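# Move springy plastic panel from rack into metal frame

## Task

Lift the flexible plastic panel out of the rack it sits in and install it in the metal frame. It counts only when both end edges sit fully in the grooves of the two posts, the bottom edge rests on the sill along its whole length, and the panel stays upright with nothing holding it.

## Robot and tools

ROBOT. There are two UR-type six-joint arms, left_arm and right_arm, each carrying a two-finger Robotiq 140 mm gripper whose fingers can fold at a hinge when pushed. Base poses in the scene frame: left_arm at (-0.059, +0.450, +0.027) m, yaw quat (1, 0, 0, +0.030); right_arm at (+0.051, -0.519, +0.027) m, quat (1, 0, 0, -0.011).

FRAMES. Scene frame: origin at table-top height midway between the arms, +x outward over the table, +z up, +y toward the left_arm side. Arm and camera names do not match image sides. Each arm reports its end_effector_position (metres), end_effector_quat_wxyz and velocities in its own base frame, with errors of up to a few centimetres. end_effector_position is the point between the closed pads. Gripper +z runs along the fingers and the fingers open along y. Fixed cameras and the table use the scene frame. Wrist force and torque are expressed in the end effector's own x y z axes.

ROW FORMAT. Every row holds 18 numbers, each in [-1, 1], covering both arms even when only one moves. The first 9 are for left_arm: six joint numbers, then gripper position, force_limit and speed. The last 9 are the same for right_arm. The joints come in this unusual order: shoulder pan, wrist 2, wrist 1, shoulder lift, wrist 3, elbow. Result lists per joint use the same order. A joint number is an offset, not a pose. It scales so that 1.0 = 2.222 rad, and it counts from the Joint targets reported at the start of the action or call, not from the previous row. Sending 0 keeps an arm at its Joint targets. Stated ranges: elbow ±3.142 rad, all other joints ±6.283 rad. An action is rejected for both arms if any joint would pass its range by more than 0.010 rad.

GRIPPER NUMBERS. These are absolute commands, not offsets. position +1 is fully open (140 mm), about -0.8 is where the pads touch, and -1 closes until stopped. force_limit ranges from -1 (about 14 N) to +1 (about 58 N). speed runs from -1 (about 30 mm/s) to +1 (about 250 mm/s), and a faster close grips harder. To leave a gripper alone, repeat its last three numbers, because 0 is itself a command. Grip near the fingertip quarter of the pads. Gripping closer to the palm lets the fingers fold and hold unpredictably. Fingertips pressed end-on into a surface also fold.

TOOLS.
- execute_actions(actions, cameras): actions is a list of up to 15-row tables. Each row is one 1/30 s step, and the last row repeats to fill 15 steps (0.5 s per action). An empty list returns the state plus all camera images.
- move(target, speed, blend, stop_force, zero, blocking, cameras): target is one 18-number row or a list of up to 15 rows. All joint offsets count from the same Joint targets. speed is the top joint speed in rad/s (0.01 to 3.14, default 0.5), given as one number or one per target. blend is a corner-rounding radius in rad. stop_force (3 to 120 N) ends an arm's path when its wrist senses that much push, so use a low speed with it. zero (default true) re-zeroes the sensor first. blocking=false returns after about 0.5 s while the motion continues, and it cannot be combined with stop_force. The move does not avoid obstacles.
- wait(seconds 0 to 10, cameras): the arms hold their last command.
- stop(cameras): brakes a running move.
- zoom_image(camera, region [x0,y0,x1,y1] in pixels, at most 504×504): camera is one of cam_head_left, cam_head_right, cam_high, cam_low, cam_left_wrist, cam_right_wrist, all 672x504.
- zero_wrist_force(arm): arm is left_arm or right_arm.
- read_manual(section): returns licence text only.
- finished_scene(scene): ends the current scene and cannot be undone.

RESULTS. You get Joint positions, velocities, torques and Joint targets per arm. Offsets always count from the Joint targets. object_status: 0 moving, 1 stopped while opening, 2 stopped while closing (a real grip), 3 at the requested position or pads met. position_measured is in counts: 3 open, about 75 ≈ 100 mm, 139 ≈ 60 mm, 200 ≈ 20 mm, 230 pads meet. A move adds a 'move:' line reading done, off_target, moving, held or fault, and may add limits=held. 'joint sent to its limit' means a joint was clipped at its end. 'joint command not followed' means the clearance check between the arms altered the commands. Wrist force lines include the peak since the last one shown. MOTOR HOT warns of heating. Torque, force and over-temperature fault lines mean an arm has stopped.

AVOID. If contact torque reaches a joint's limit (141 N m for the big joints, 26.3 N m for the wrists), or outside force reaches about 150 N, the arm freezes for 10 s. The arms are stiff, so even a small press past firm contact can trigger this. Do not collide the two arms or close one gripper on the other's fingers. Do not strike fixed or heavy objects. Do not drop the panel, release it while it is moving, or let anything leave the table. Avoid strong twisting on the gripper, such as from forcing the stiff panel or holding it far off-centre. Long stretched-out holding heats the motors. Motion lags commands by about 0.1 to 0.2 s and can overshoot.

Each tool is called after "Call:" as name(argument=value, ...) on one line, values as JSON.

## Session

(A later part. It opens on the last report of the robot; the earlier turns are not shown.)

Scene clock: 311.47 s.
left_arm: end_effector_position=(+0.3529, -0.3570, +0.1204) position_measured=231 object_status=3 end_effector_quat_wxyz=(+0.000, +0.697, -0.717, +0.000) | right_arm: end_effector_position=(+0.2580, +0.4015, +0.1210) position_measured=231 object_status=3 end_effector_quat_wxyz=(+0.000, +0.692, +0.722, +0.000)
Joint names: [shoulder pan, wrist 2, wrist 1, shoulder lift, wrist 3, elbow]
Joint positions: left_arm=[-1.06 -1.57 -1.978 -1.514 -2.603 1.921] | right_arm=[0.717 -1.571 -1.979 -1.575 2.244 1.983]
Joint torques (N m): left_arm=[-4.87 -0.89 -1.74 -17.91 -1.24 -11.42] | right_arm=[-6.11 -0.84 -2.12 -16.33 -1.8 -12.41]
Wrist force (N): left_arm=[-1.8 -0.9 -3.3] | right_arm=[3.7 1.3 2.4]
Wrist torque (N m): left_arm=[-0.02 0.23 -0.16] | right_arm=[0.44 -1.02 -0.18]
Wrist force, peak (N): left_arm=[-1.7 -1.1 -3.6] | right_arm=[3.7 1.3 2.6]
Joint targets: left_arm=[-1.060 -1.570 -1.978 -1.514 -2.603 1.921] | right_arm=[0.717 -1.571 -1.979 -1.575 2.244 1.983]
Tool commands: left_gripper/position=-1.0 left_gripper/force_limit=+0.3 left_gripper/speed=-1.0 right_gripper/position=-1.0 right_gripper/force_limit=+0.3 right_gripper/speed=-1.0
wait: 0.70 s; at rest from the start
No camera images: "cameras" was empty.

Call:
move(target=[0,0,0.0303,-0.0102,0,-0.0201,-1,0.3,-1,0,0,0.0310,-0.0105,0,-0.0206,-1,0.3,-1], speed=0.04, cameras=["cam_left_wrist","cam_right_wrist","cam_low"])

Scene clock: 328.77 s.
left_arm: end_effector_position=(+0.3529, -0.3570, +0.1453) position_measured=231 object_status=3 end_effector_quat_wxyz=(+0.000, +0.697, -0.717, +0.000) | right_arm: end_effector_position=(+0.2580, +0.4015, +0.1459) position_measured=231 object_status=3 end_effector_quat_wxyz=(+0.000, +0.692, +0.722, +0.000)
Joint names: [shoulder pan, wrist 2, wrist 1, shoulder lift, wrist 3, elbow]
Joint positions: left_arm=[-1.06 -1.57 -1.911 -1.537 -2.603 1.877] | right_arm=[0.717 -1.571 -1.911 -1.598 2.244 1.937]
Joint torques (N m): left_arm=[-3.75 -0.97 -1.21 -39.93 -1.23 -37.23] | right_arm=[-5.25 -0.85 -1.63 -28.2 -1.86 -40.16]
Wrist force (N): left_arm=[-1.2 -0.7 -1.9] | right_arm=[3.8 1.1 3.6]
Wrist torque (N m): left_arm=[-0.02 0.17 -0.14] | right_arm=[0.43 -1.01 -0.20]
Wrist force, peak (N): left_arm=[-1.7 -1.1 -3.6] | right_arm=[5.1 1.4 3.8]
Joint targets: left_arm=[-1.060 -1.570 -1.911 -1.537 -2.603 1.877] | right_arm=[0.717 -1.571 -1.910 -1.598 2.244 1.937]
move: done
Images, in order (width x height): cam_low 672x504, cam_left_wrist 672x504, cam_right_wrist 672x504.

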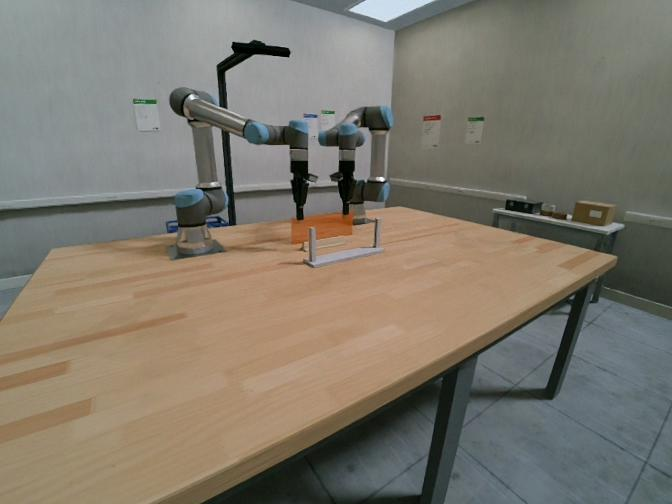

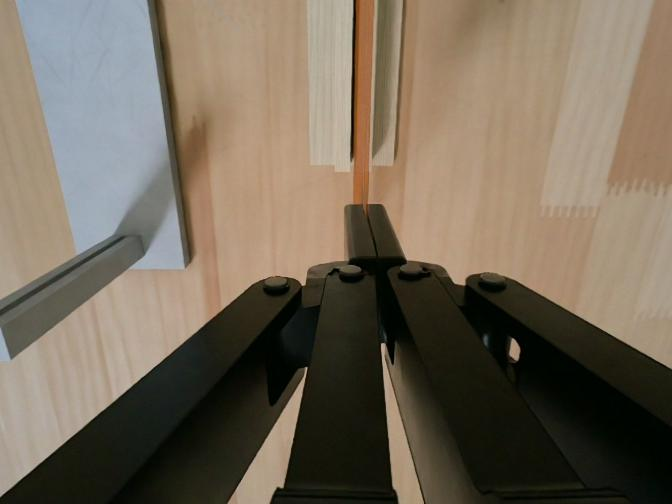

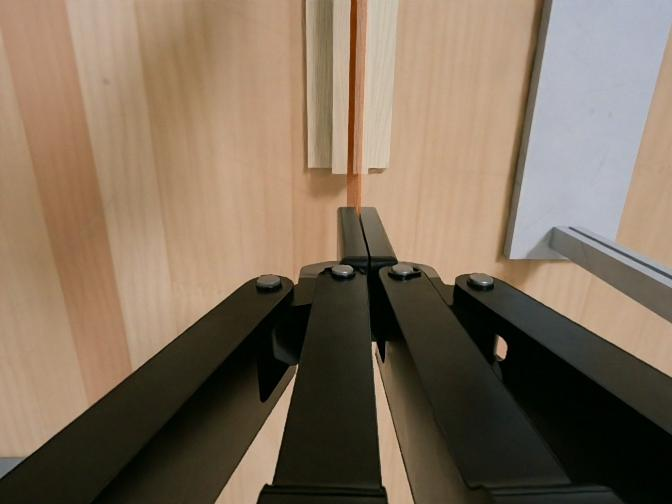

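Call:
zoom_image(camera="cam_low", region=[270, 170, 410, 280])

Call:
zoom_image(camera="cam_left_wrist", region=[290, 0, 430, 210])

Scaled by 3.600 from the camera's 672x504 image, which has a finer 960x720 frame.

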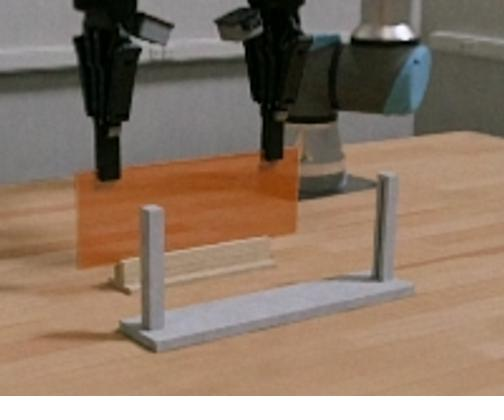

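Scaled by 2.400 from the camera's 672x504 image, which has a finer 960x720 frame.

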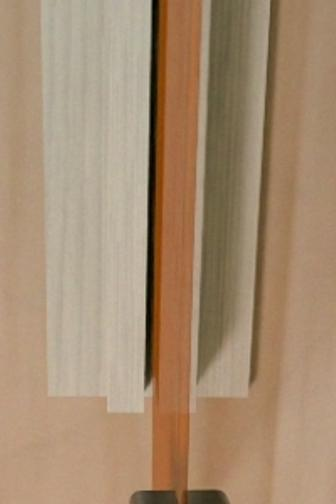

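Call:
move(target=[[0.0001,0,0.0299,-0.0083,0.0002,-0.0215,-1,0.3,-1,-0.0003,0,0.0304,-0.0084,0,-0.0219,-1,0.3,-1],[0.0525,0,0.0349,0.0484,0.0556,-0.0832,-1,0.3,-1,-0.0377,0,0.0309,0.0420,-0.0369,-0.0729,-1,0.3,-1],[0.0962,0,0.0487,0.1082,0.1022,-0.1568,-1,0.3,-1,-0.0678,0,0.0387,0.0964,-0.0666,-0.1350,-1,0.3,-1]], speed=0.2, blend=[0.02,0.03,0], cameras=["all"])

Scene clock: 387.33 s.
left_arm: end_effector_position=(+0.4950, -0.3583, +0.1704) position_measured=231 object_status=3 end_effector_quat_wxyz=(+0.000, +0.692, -0.722, +0.000) | right_arm: end_effector_position=(+0.3998, +0.4120, +0.1710) position_measured=231 object_status=3 end_effector_quat_wxyz=(+0.000, +0.693, +0.721, +0.000)
Joint names: [shoulder pan, wrist 2, wrist 1, shoulder lift, wrist 3, elbow]
Joint positions: left_arm=[-0.847 -1.57 -1.803 -1.297 -2.376 1.529] | right_arm=[0.566 -1.571 -1.824 -1.384 2.096 1.637]
Joint torques (N m): left_arm=[9.31 -0.79 -1.71 -28.08 1.39 -38.32] | right_arm=[-8.98 0.5 -1.93 -27.99 -1.44 -40.88]
Wrist force (N): left_arm=[-3.3 -0.7 -1.5] | right_arm=[2.5 0.9 3.8]
Wrist torque (N m): left_arm=[-0.03 0.22 -0.31] | right_arm=[0.44 -1.03 -0.15]
Wrist force, peak (N): left_arm=[-14.0 -1.2 -1.8] | right_arm=[-6.2 0.7 4.0]
Joint targets: left_arm=[-0.846 -1.570 -1.803 -1.297 -2.376 1.528] | right_arm=[0.566 -1.571 -1.824 -1.384 2.096 1.637]
move: done

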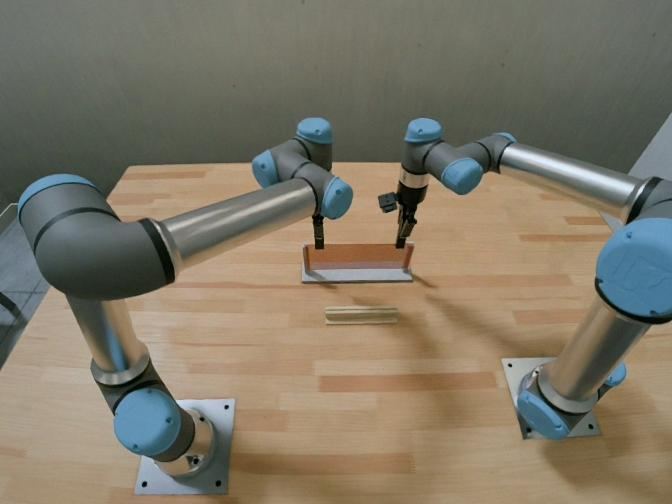

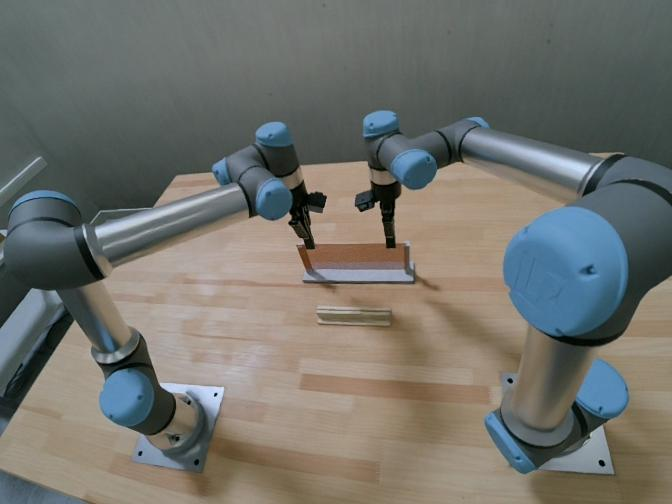

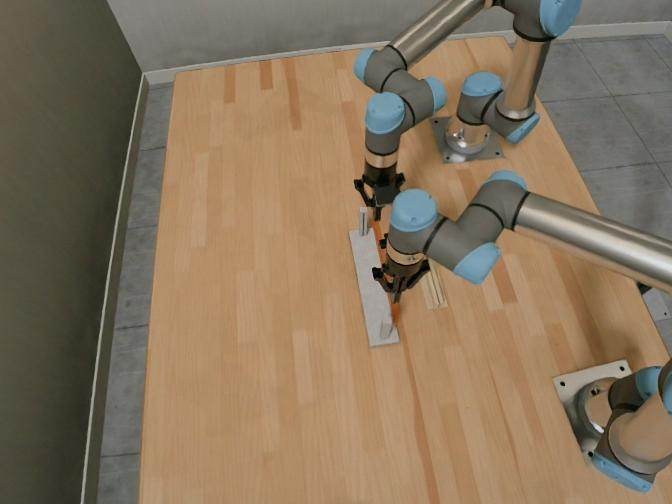

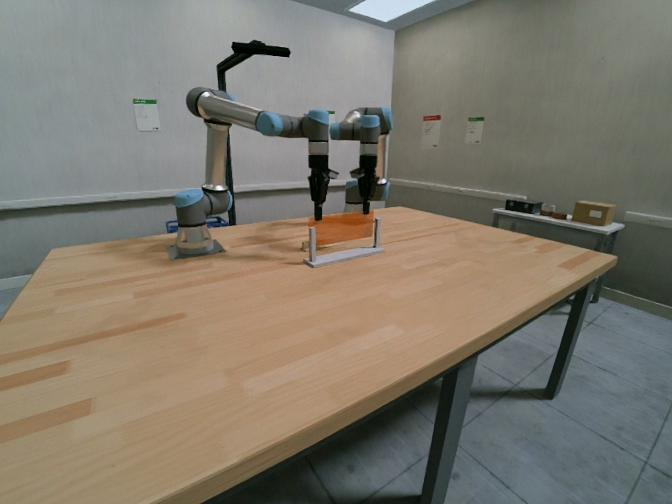

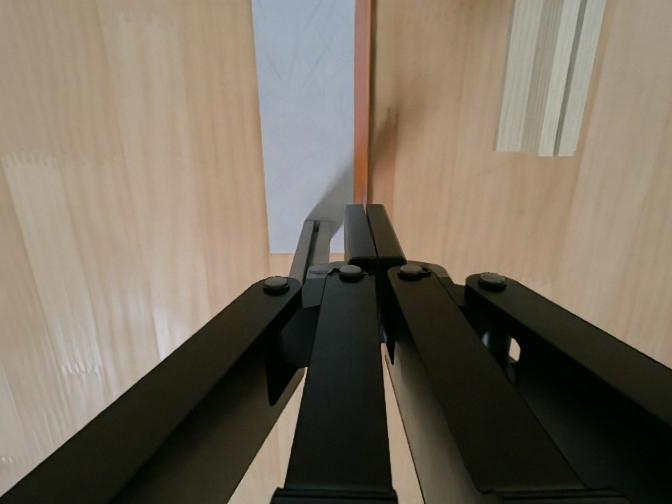

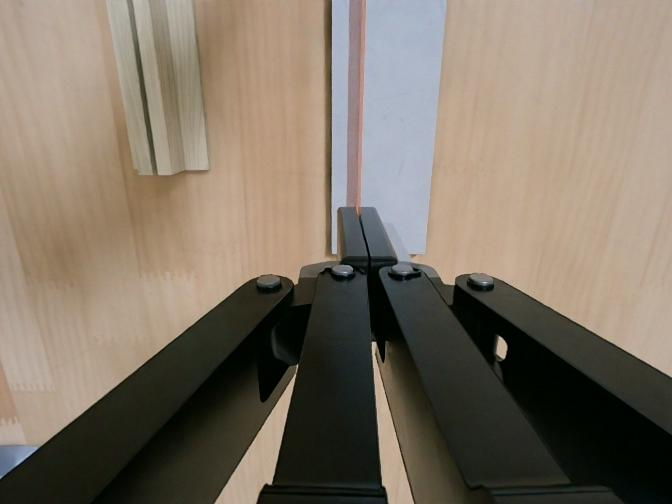

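Call:
zoom_image(camera="cam_left_wrist", region=[270, 180, 400, 290])

Call:
zoom_image(camera="cam_right_wrist", region=[330, 180, 460, 290])

Call:
zoom_image(camera="cam_high", region=[330, 170, 450, 360])

Call:
zoom_image(camera="cam_low", region=[290, 180, 400, 280])

Scaled by 3.877 from the camera's 672x504 image, which has a finer 960x720 frame.

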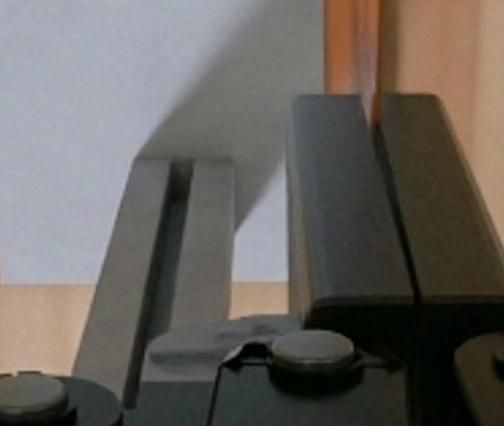

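Scaled by 3.877 from the camera's 672x504 image, which has a finer 960x720 frame.

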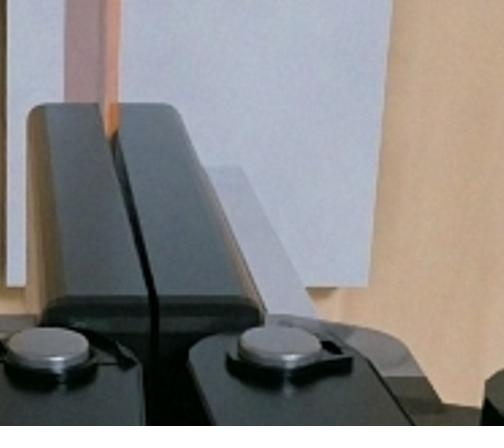

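Scaled by 2.653 from the camera's 672x504 image, which has a finer 960x720 frame.

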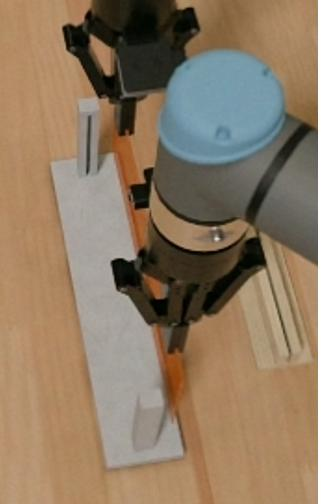

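Scaled by 4.582 from the camera's 672x504 image, which has a finer 960x720 frame.

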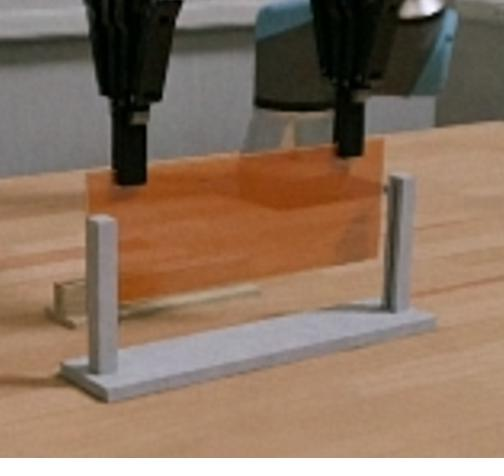

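Call:
zoom_image(camera="cam_left_wrist", region=[240, 0, 400, 210])

Call:
zoom_image(camera="cam_right_wrist", region=[310, 0, 470, 210])

Call:
zoom_image(camera="cam_low", region=[300, 205, 345, 275])

Call:
zoom_image(camera="cam_low", region=[350, 200, 395, 265])

Scaled by 2.400 from the camera's 672x504 image, which has a finer 960x720 frame.

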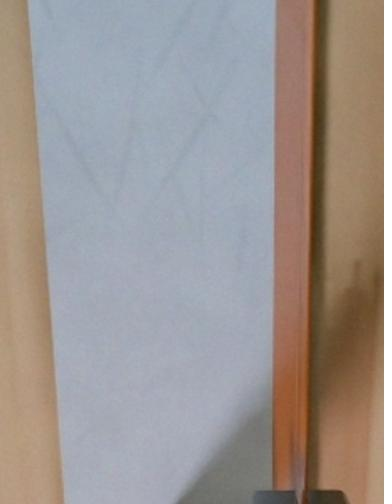

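Scaled by 2.400 from the camera's 672x504 image, which has a finer 960x720 frame.

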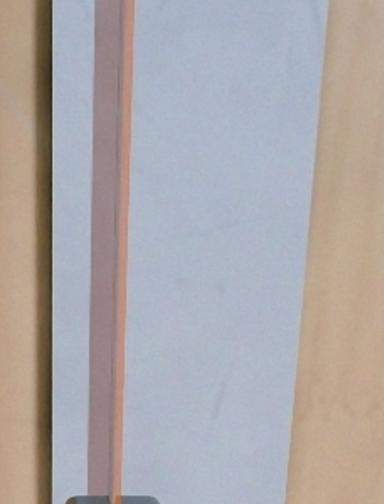

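Scaled by 7.200 from the camera's 672x504 image, which has a finer 960x720 frame.

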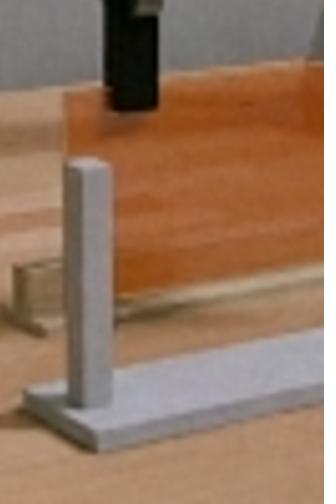

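Scaled by 7.754 from the camera's 672x504 image, which has a finer 960x720 frame.

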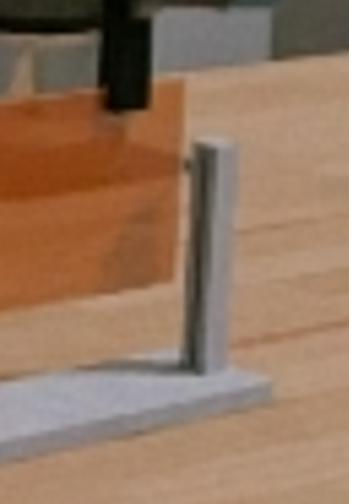

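Call:
move(target=[0,0,-0.0331,0.0084,0,0.0246,-1,0.3,-1,0,0,-0.0339,0.0092,0,0.0248,-1,0.3,-1], speed=0.08, cameras=["cam_low","cam_left_wrist","cam_right_wrist"])

Scene clock: 441.47 s.
left_arm: end_effector_position=(+0.4952, -0.3584, +0.1406) position_measured=231 object_status=3 end_effector_quat_wxyz=(+0.000, +0.692, -0.722, +0.000) | right_arm: end_effector_position=(+0.4000, +0.4120, +0.1410) position_measured=231 object_status=3 end_effector_quat_wxyz=(+0.000, +0.693, +0.721, +0.000)
Joint names: [shoulder pan, wrist 2, wrist 1, shoulder lift, wrist 3, elbow]
Joint positions: left_arm=[-0.846 -1.57 -1.876 -1.278 -2.376 1.583] | right_arm=[0.566 -1.571 -1.899 -1.364 2.096 1.692]
Joint torques (N m): left_arm=[6.85 -0.9 -4.06 -28.11 1.27 -14] | right_arm=[-7.57 -0.31 -5.42 -27.94 -1.91 -12.95]
Wrist force (N): left_arm=[-2.7 -0.8 -1.6] | right_arm=[3.1 0.8 3.8]
Wrist torque (N m): left_arm=[-0.08 0.19 -0.31] | right_arm=[0.42 -1.06 -0.16]
Wrist force, peak (N): left_arm=[-4.6 -0.6 -1.7] | right_arm=[2.5 0.7 4.3]
Joint targets: left_arm=[-0.846 -1.570 -1.876 -1.278 -2.376 1.583] | right_arm=[0.566 -1.571 -1.900 -1.364 2.096 1.692]
move: done
Images, in order (width x height): cam_low 672x504, cam_left_wrist 672x504, cam_right_wrist 672x504.

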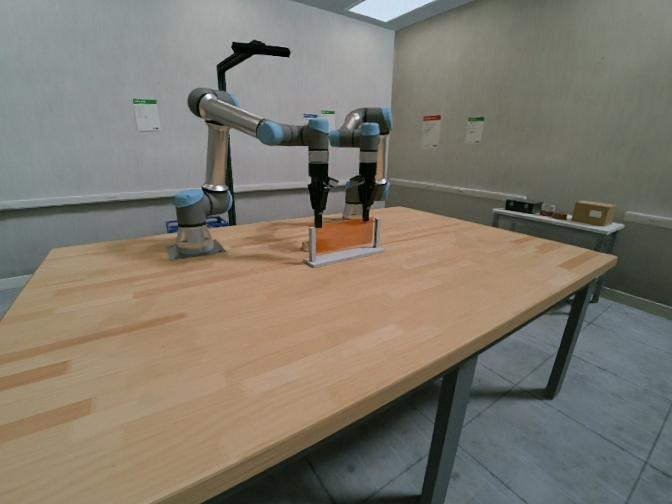

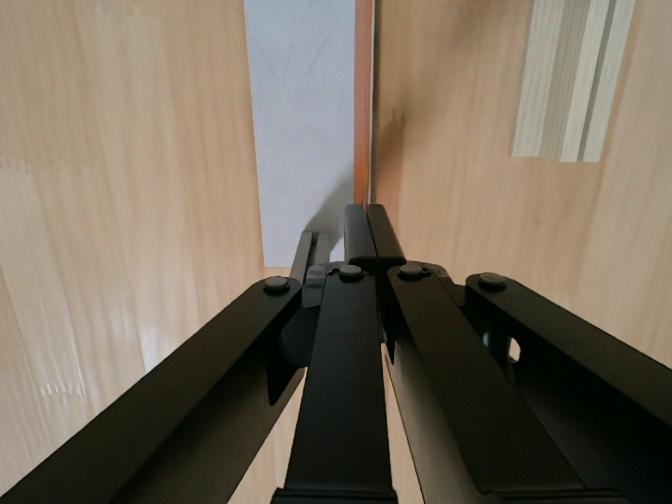

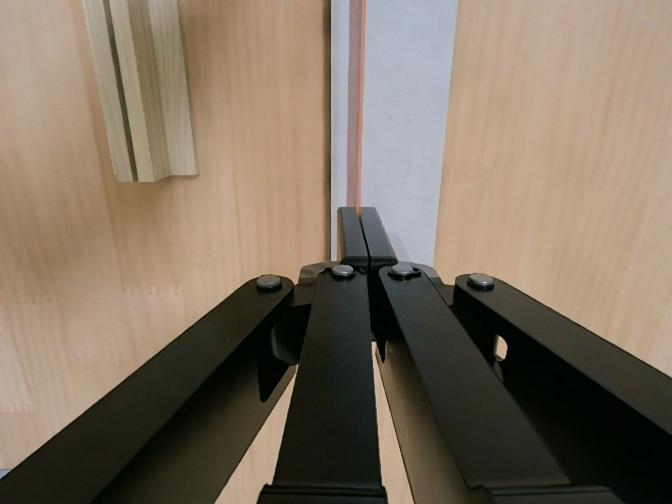

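Call:
zoom_image(camera="cam_left_wrist", region=[235, 90, 395, 280])

Call:
zoom_image(camera="cam_right_wrist", region=[315, 90, 475, 280])

Call:
zoom_image(camera="cam_low", region=[300, 205, 395, 275])

Scaled by 2.653 from the camera's 672x504 image, which has a finer 960x720 frame.

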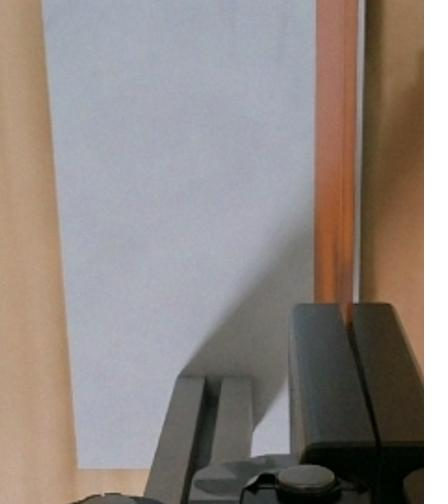

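Scaled by 2.653 from the camera's 672x504 image, which has a finer 960x720 frame.

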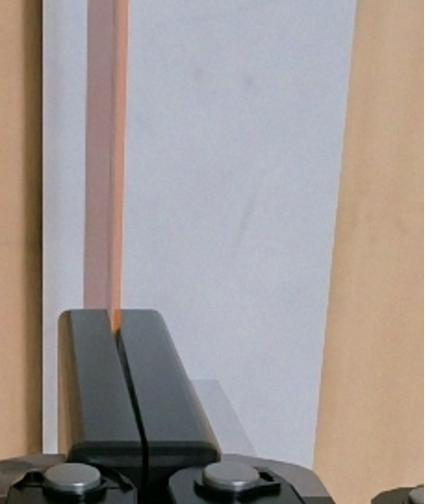

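Scaled by 5.305 from the camera's 672x504 image, which has a finer 960x720 frame.

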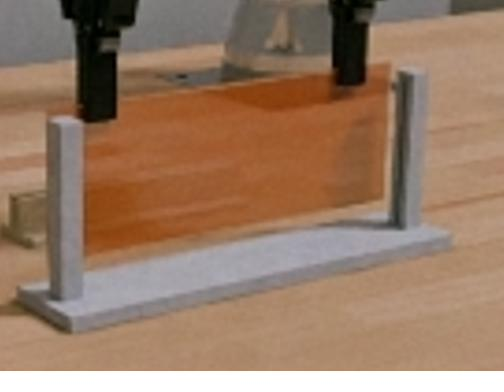

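Call:
move(target=[0,0,-0.0219,0.0069,0,0.0151,-1,0.3,-1,0,0,-0.0226,0.0074,0,0.0152,-1,0.3,-1], speed=0.022, stop_force=4, cameras=["cam_low","cam_left_wrist","cam_right_wrist"])

Scene clock: 454.43 s.
left_arm: end_effector_position=(+0.4953, -0.3584, +0.1247) position_measured=231 object_status=3 end_effector_quat_wxyz=(+0.000, +0.692, -0.722, +0.000) | right_arm: end_effector_position=(+0.4001, +0.4120, +0.1253) position_measured=231 object_status=3 end_effector_quat_wxyz=(+0.000, +0.693, +0.721, +0.000)
Joint names: [shoulder pan, wrist 2, wrist 1, shoulder lift, wrist 3, elbow]
Joint positions: left_arm=[-0.846 -1.57 -1.914 -1.266 -2.376 1.609] | right_arm=[0.566 -1.571 -1.939 -1.351 2.096 1.718]
Joint torques (N m): left_arm=[-2.01 -0.96 -1.8 -50.01 1.29 -35.32] | right_arm=[-1.7 2.45 -1.62 -38.18 -1.71 -36.52]
Wrist force (N): left_arm=[-4.5 -0.6 -5.0] | right_arm=[1.7 0.6 -0.3]
Wrist torque (N m): left_arm=[-0.03 0.25 -0.31] | right_arm=[0.37 -1.09 -0.16]
Wrist force, peak (N): left_arm=[-5.7 -0.7 -8.9] | right_arm=[3.1 0.9 4.0]
Joint targets: left_arm=[-0.846 -1.570 -1.914 -1.266 -2.376 1.609] | right_arm=[0.566 -1.571 -1.939 -1.351 2.096 1.718]
move: contact (left_arm, right_arm); right_arm: the wrist 1 is farthest, 0.011 rad from its target
Images, in order (width x height): cam_low 672x504, cam_left_wrist 672x504, cam_right_wrist 672x504.

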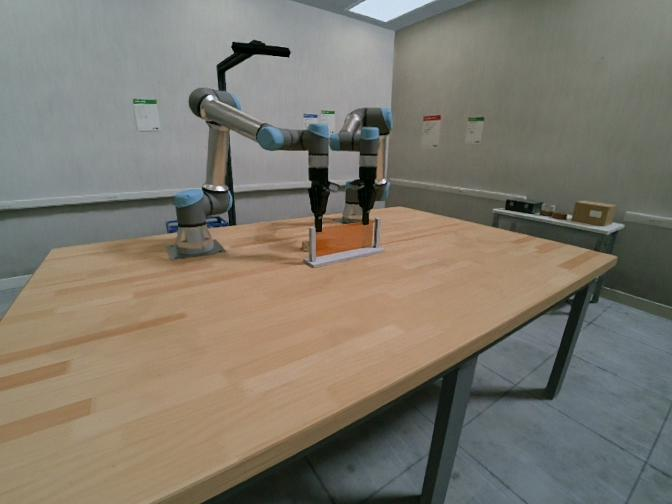

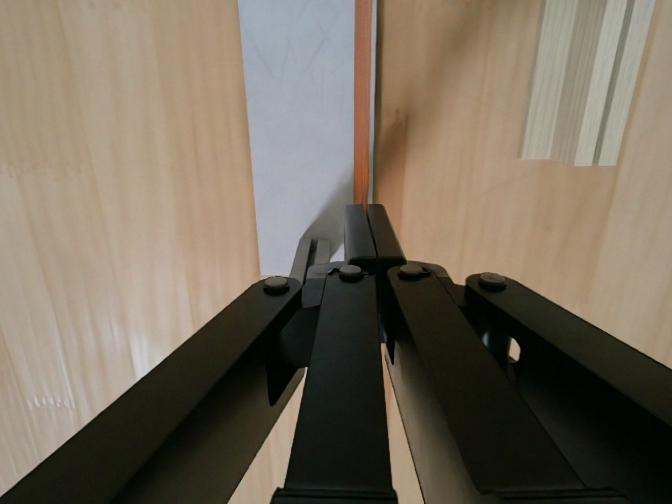

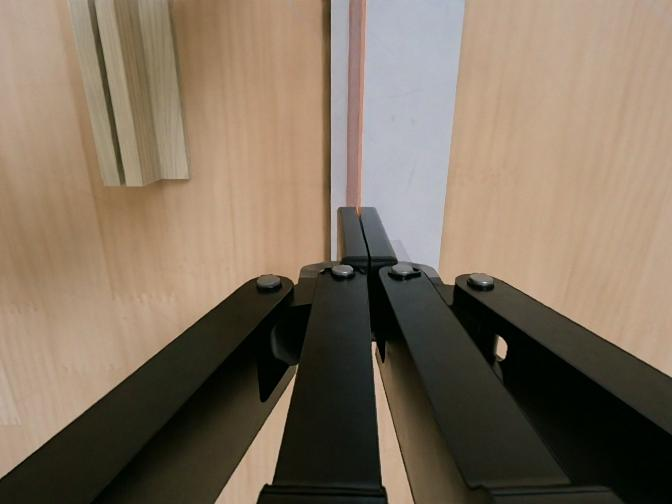

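Call:
zoom_image(camera="cam_low", region=[355, 205, 400, 265])

Call:
zoom_image(camera="cam_low", region=[298, 215, 343, 275])

Call:
zoom_image(camera="cam_left_wrist", region=[255, 190, 395, 290])

Scaled by 8.400 from the camera's 672x504 image, which has a finer 960x720 frame.

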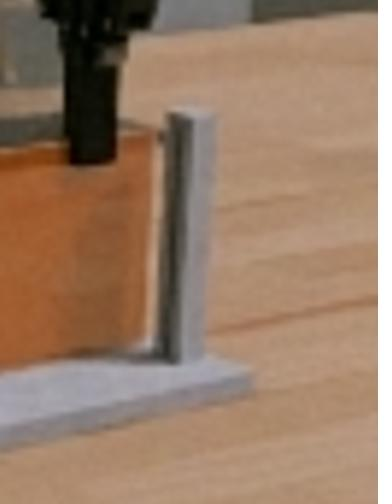

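Scaled by 8.400 from the camera's 672x504 image, which has a finer 960x720 frame.

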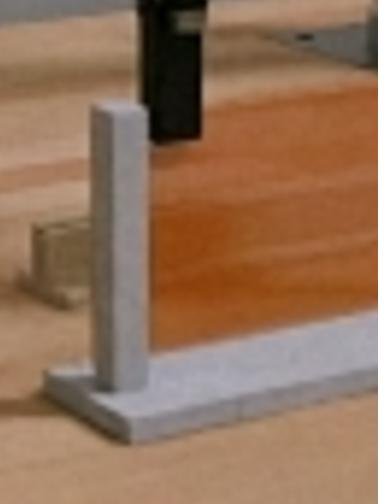

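Scaled by 3.600 from the camera's 672x504 image, which has a finer 960x720 frame.

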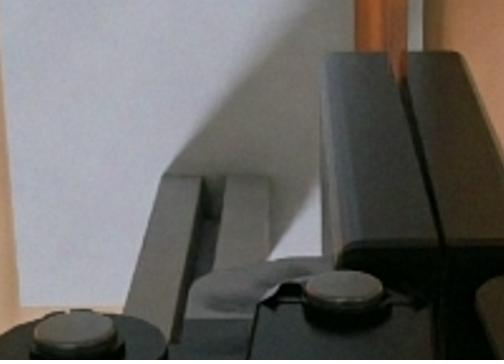

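Call:
move(target=[[0,0,0.0009,-0.0004,0,-0.0004,-1,0.3,-1,0,0,0.0015,-0.0004,0,-0.0006,-1,0.3,-1],[-0.0064,0,-0.0018,-0.0086,0.1017,0.0105,-1,0.3,-1,0.0052,0,-0.0002,-0.0071,-0.1029,0.0078,-1,0.3,-1]], speed=0.12, blend=[0.001,0], cameras=["cam_low","cam_left_wrist","cam_right_wrist","cam_high"])

Scene clock: 496.20 s.
left_arm: end_effector_position=(+0.4846, -0.3590, +0.1255) position_measured=231 object_status=3 end_effector_quat_wxyz=(+0.000, -0.601, +0.799, +0.000) | right_arm: end_effector_position=(+0.3893, +0.4127, +0.1260) position_measured=231 object_status=3 end_effector_quat_wxyz=(+0.000, +0.601, +0.799, +0.000)
Joint names: [shoulder pan, wrist 2, wrist 1, shoulder lift, wrist 3, elbow]
Joint positions: left_arm=[-0.861 -1.57 -1.918 -1.285 -2.15 1.633] | right_arm=[0.577 -1.571 -1.939 -1.367 1.868 1.736]
Joint torques (N m): left_arm=[-7.62 -0.9 -4.02 -51.52 1.32 -12.13] | right_arm=[11.89 -1.86 -5.14 -39.33 -1.94 -12.78]
Wrist force (N): left_arm=[-1.6 -0.6 -1.6] | right_arm=[4.3 0.8 3.7]
Wrist torque (N m): left_arm=[-0.07 0.23 -0.44] | right_arm=[0.44 -1.14 -0.01]
Wrist force, peak (N): left_arm=[-5.1 -0.8 -5.6] | right_arm=[4.1 0.9 3.9]
Joint targets: left_arm=[-0.861 -1.570 -1.918 -1.285 -2.150 1.633] | right_arm=[0.577 -1.571 -1.939 -1.367 1.868 1.736]
move: done
Images, in order (width x height): cam_high 672x504, cam_low 672x504, cam_left_wrist 672x504, cam_right_wrist 672x504.

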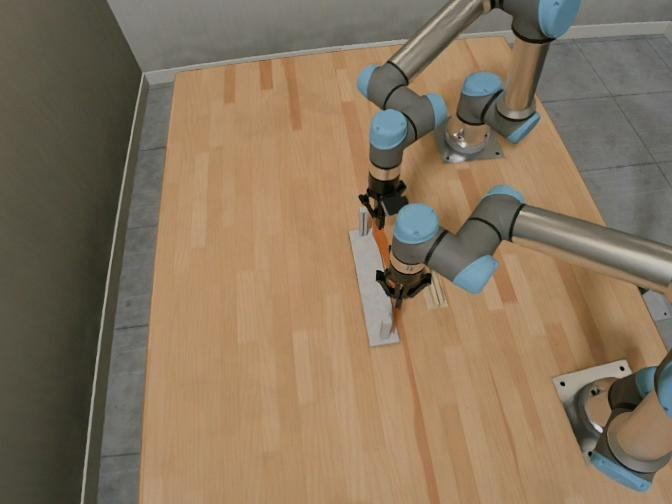

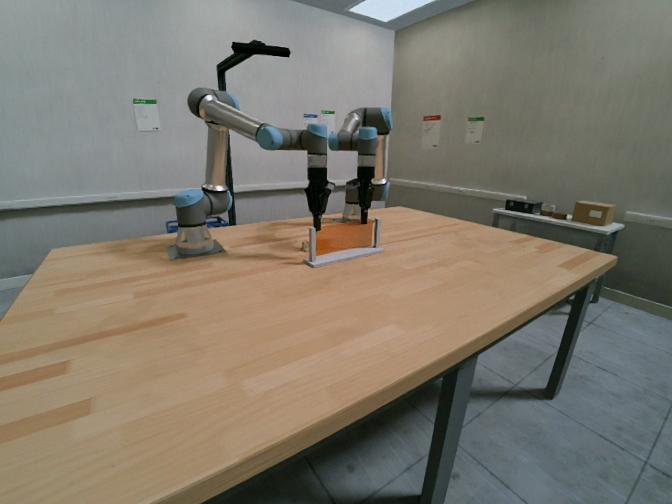

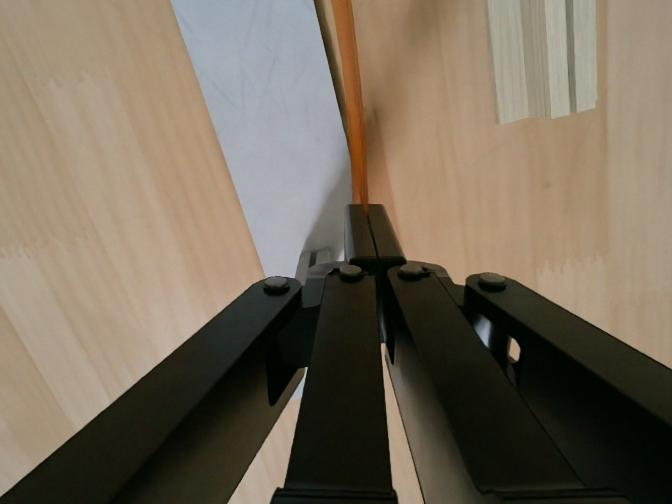

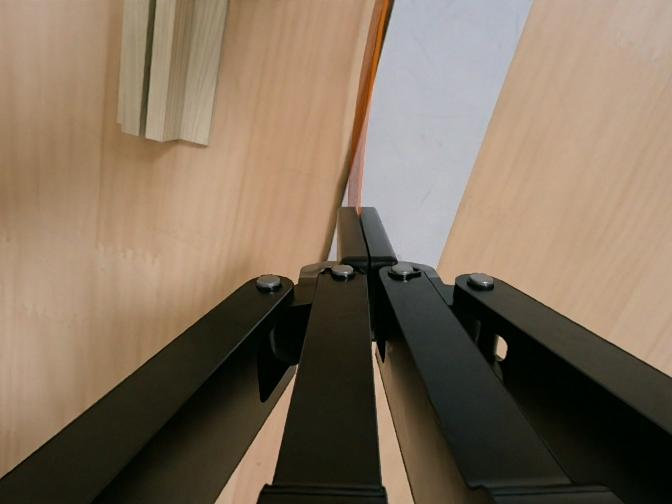

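Call:
move(target=[-0.0074,0,-0.0020,-0.0062,0.1006,0.0082,-1,0.3,-1,0.0066,0,-0.0010,-0.0045,-0.1014,0.0055,-1,0.3,-1], speed=0.12, cameras=["cam_low","cam_left_wrist","cam_right_wrist","cam_high"])

Scene clock: 502.60 s.
left_arm: end_effector_position=(+0.4747, -0.3622, +0.1255) position_measured=231 object_status=3 end_effector_quat_wxyz=(+0.000, -0.501, +0.865, +0.000) | right_arm: end_effector_position=(+0.3795, +0.4159, +0.1260) position_measured=231 object_status=3 end_effector_quat_wxyz=(+0.000, +0.501, +0.865, +0.000)
Joint names: [shoulder pan, wrist 2, wrist 1, shoulder lift, wrist 3, elbow]
Joint positions: left_arm=[-0.877 -1.57 -1.923 -1.299 -1.927 1.651] | right_arm=[0.592 -1.571 -1.942 -1.377 1.643 1.748]
Joint torques (N m): left_arm=[-8.16 -0.92 -4.17 -50.94 1.49 -12.38] | right_arm=[13.2 -0.78 -5.29 -39.12 -2 -12.77]
Wrist force (N): left_arm=[-2.1 -0.1 -1.8] | right_arm=[3.6 0.8 3.6]
Wrist torque (N m): left_arm=[-0.03 0.21 -0.58] | right_arm=[0.52 -1.11 0.09]
Wrist force, peak (N): left_arm=[-3.9 0.0 -1.8] | right_arm=[4.3 1.0 4.0]
Joint targets: left_arm=[-0.877 -1.570 -1.923 -1.299 -1.926 1.651] | right_arm=[0.592 -1.571 -1.942 -1.377 1.642 1.748]
move: done
Images, in order (width x height): cam_high 672x504, cam_low 672x504, cam_left_wrist 672x504, cam_right_wrist 672x504.

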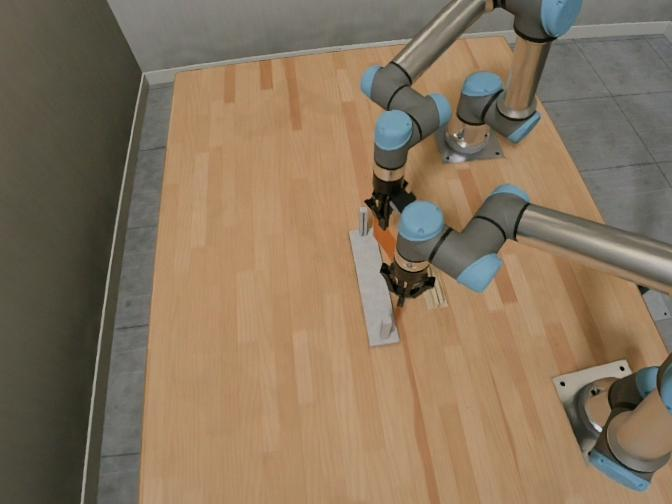

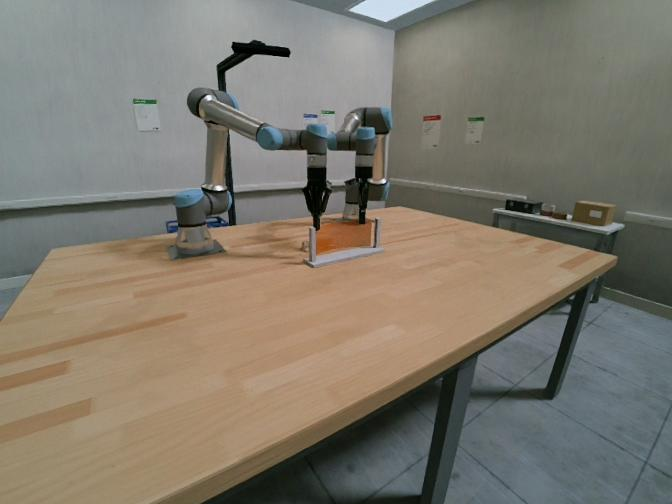

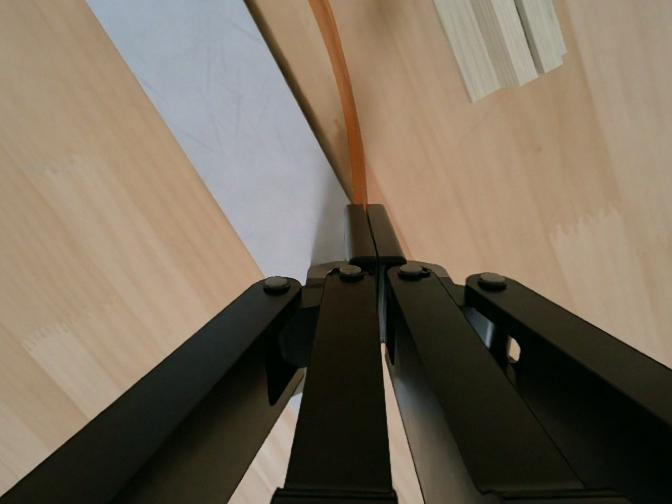

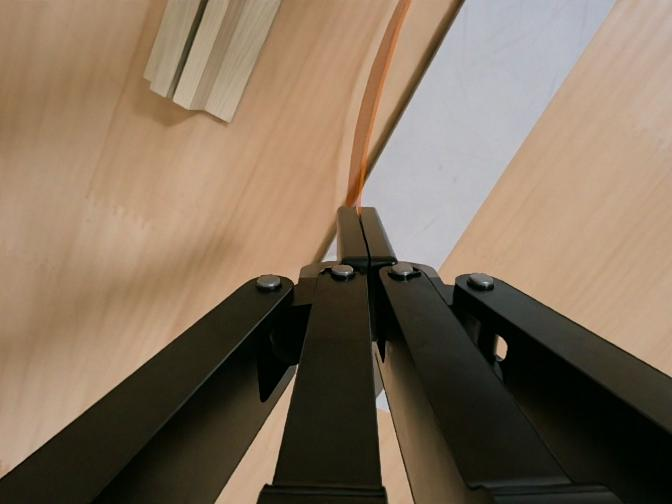

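Call:
zoom_image(camera="cam_low", region=[295, 205, 395, 275])

Call:
zoom_image(camera="cam_high", region=[340, 195, 440, 355])

Call:
zoom_image(camera="cam_left_wrist", region=[260, 180, 400, 420])

Call:
zoom_image(camera="cam_right_wrist", region=[320, 180, 460, 420])

Scaled by 5.040 from the camera's 672x504 image, which has a finer 960x720 frame.

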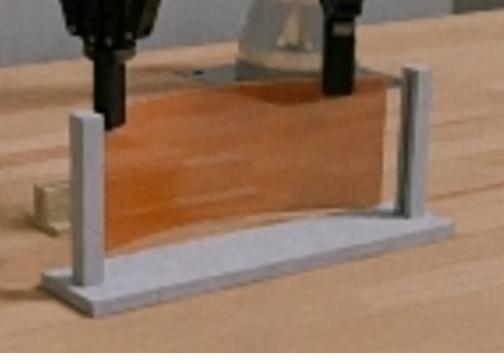

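Scaled by 3.150 from the camera's 672x504 image, which has a finer 960x720 frame.

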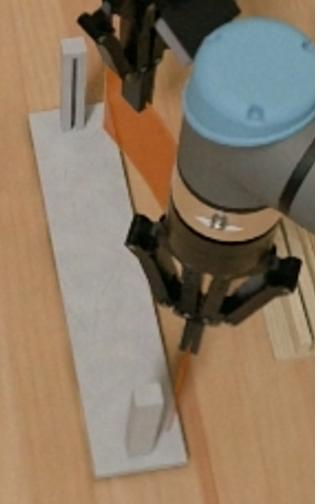

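Scaled by 2.100 from the camera's 672x504 image, which has a finer 960x720 frame.

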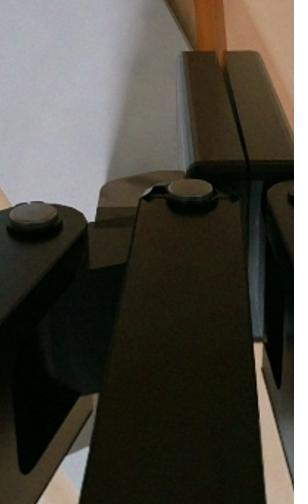

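Scaled by 2.100 from the camera's 672x504 image, which has a finer 960x720 frame.

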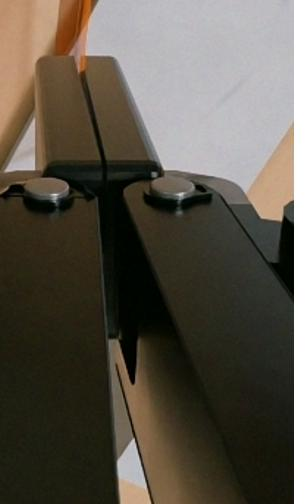

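Call:
move(target=[0.0163,0,0.0085,0.0251,0.0163,-0.0336,-1,0.3,-1,-0.0114,0,0.0051,0.0203,-0.0114,-0.0254,-1,0.3,-1], speed=0.05, stop_force=4, cameras=["cam_low","cam_left_wrist","cam_right_wrist","cam_high"])

Scene clock: 514.60 s.
left_arm: end_effector_position=(+0.5042, -0.3635, +0.1255) position_measured=231 object_status=3 end_effector_quat_wxyz=(+0.000, -0.501, +0.866, +0.000) | right_arm: end_effector_position=(+0.4070, +0.4171, +0.1261) position_measured=231 object_status=3 end_effector_quat_wxyz=(+0.000, +0.501, +0.865, +0.000)
Joint names: [shoulder pan, wrist 2, wrist 1, shoulder lift, wrist 3, elbow]
Joint positions: left_arm=[-0.841 -1.57 -1.904 -1.243 -1.89 1.576] | right_arm=[0.567 -1.571 -1.93 -1.332 1.617 1.691]
Joint torques (N m): left_arm=[10.08 -1 -1.93 -29.67 1.63 -36.02] | right_arm=[-8.92 2.6 -1.82 -28.02 -2.09 -39.39]
Wrist force (N): left_arm=[-2.7 0.1 -1.9] | right_arm=[3.0 0.3 3.7]
Wrist torque (N m): left_arm=[-0.08 0.20 -0.55] | right_arm=[0.48 -1.15 0.12]
Wrist force, peak (N): left_arm=[-3.9 0.3 -1.8] | right_arm=[3.8 1.0 4.0]
Joint targets: left_arm=[-0.841 -1.570 -1.904 -1.243 -1.890 1.576] | right_arm=[0.567 -1.571 -1.930 -1.332 1.617 1.691]
move: done
Images, in order (width x height): cam_high 672x504, cam_low 672x504, cam_left_wrist 672x504, cam_right_wrist 672x504.

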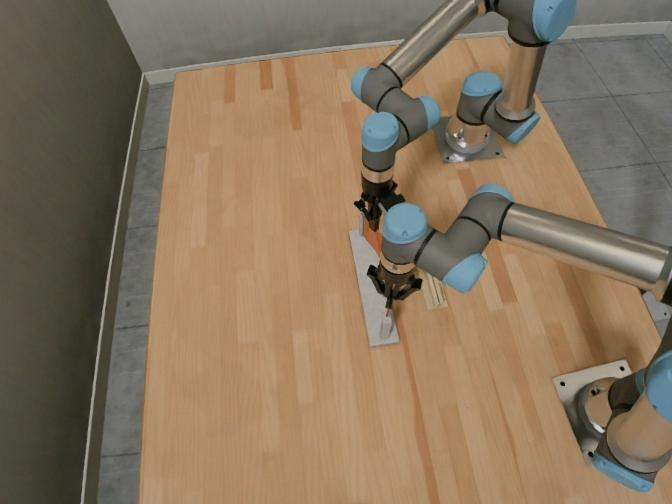

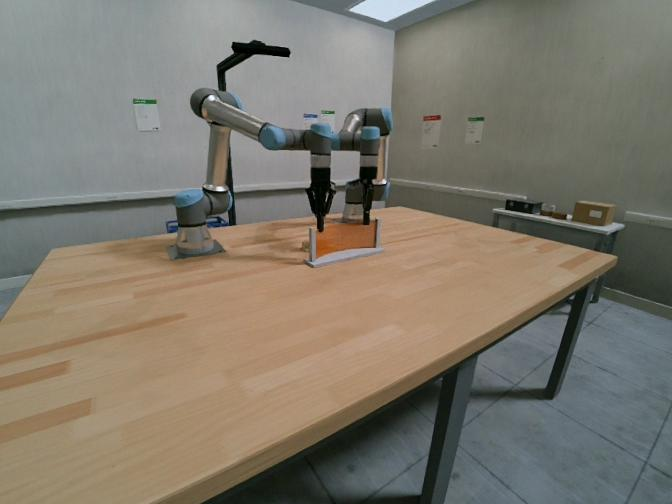

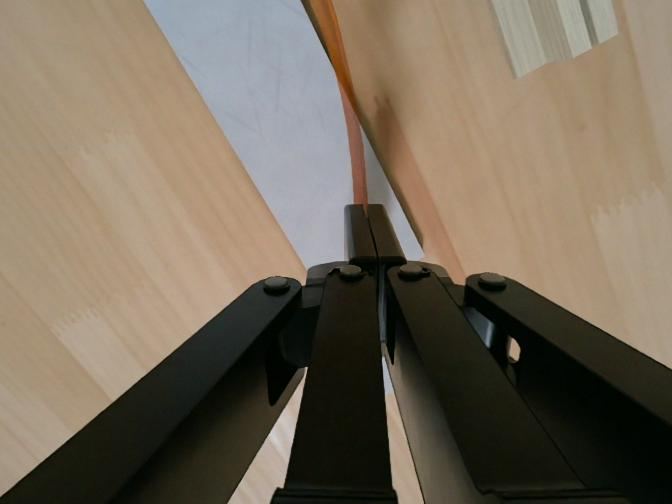

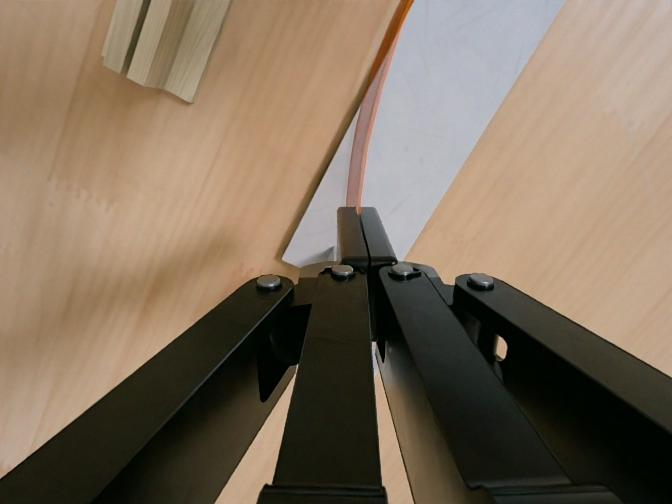

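Call:
zoom_image(camera="cam_low", region=[295, 205, 395, 275])

Call:
zoom_image(camera="cam_high", region=[340, 195, 420, 355])

Call:
zoom_image(camera="cam_low", region=[360, 210, 395, 255])

Call:
zoom_image(camera="cam_low", region=[300, 220, 335, 270])

Scaled by 5.040 from the camera's 672x504 image, which has a finer 960x720 frame.

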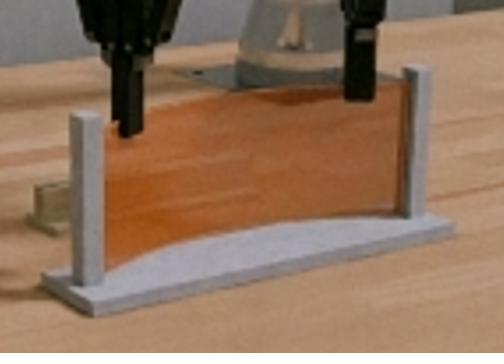

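Scaled by 3.150 from the camera's 672x504 image, which has a finer 960x720 frame.

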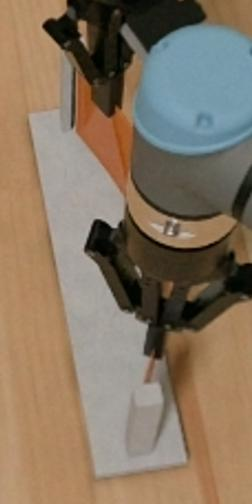

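Scaled by 11.200 from the camera's 672x504 image, which has a finer 960x720 frame.

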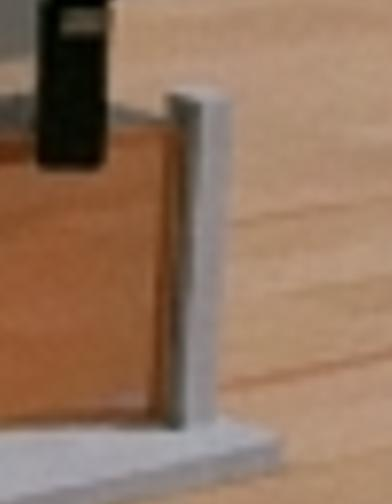

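Scaled by 10.080 from the camera's 672x504 image, which has a finer 960x720 frame.

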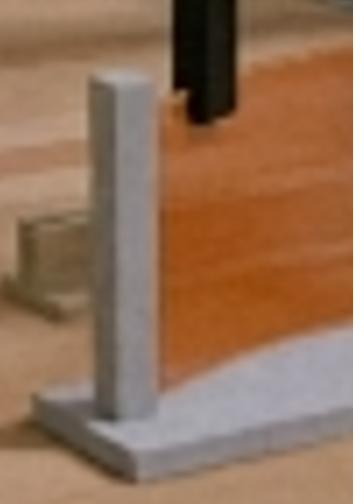

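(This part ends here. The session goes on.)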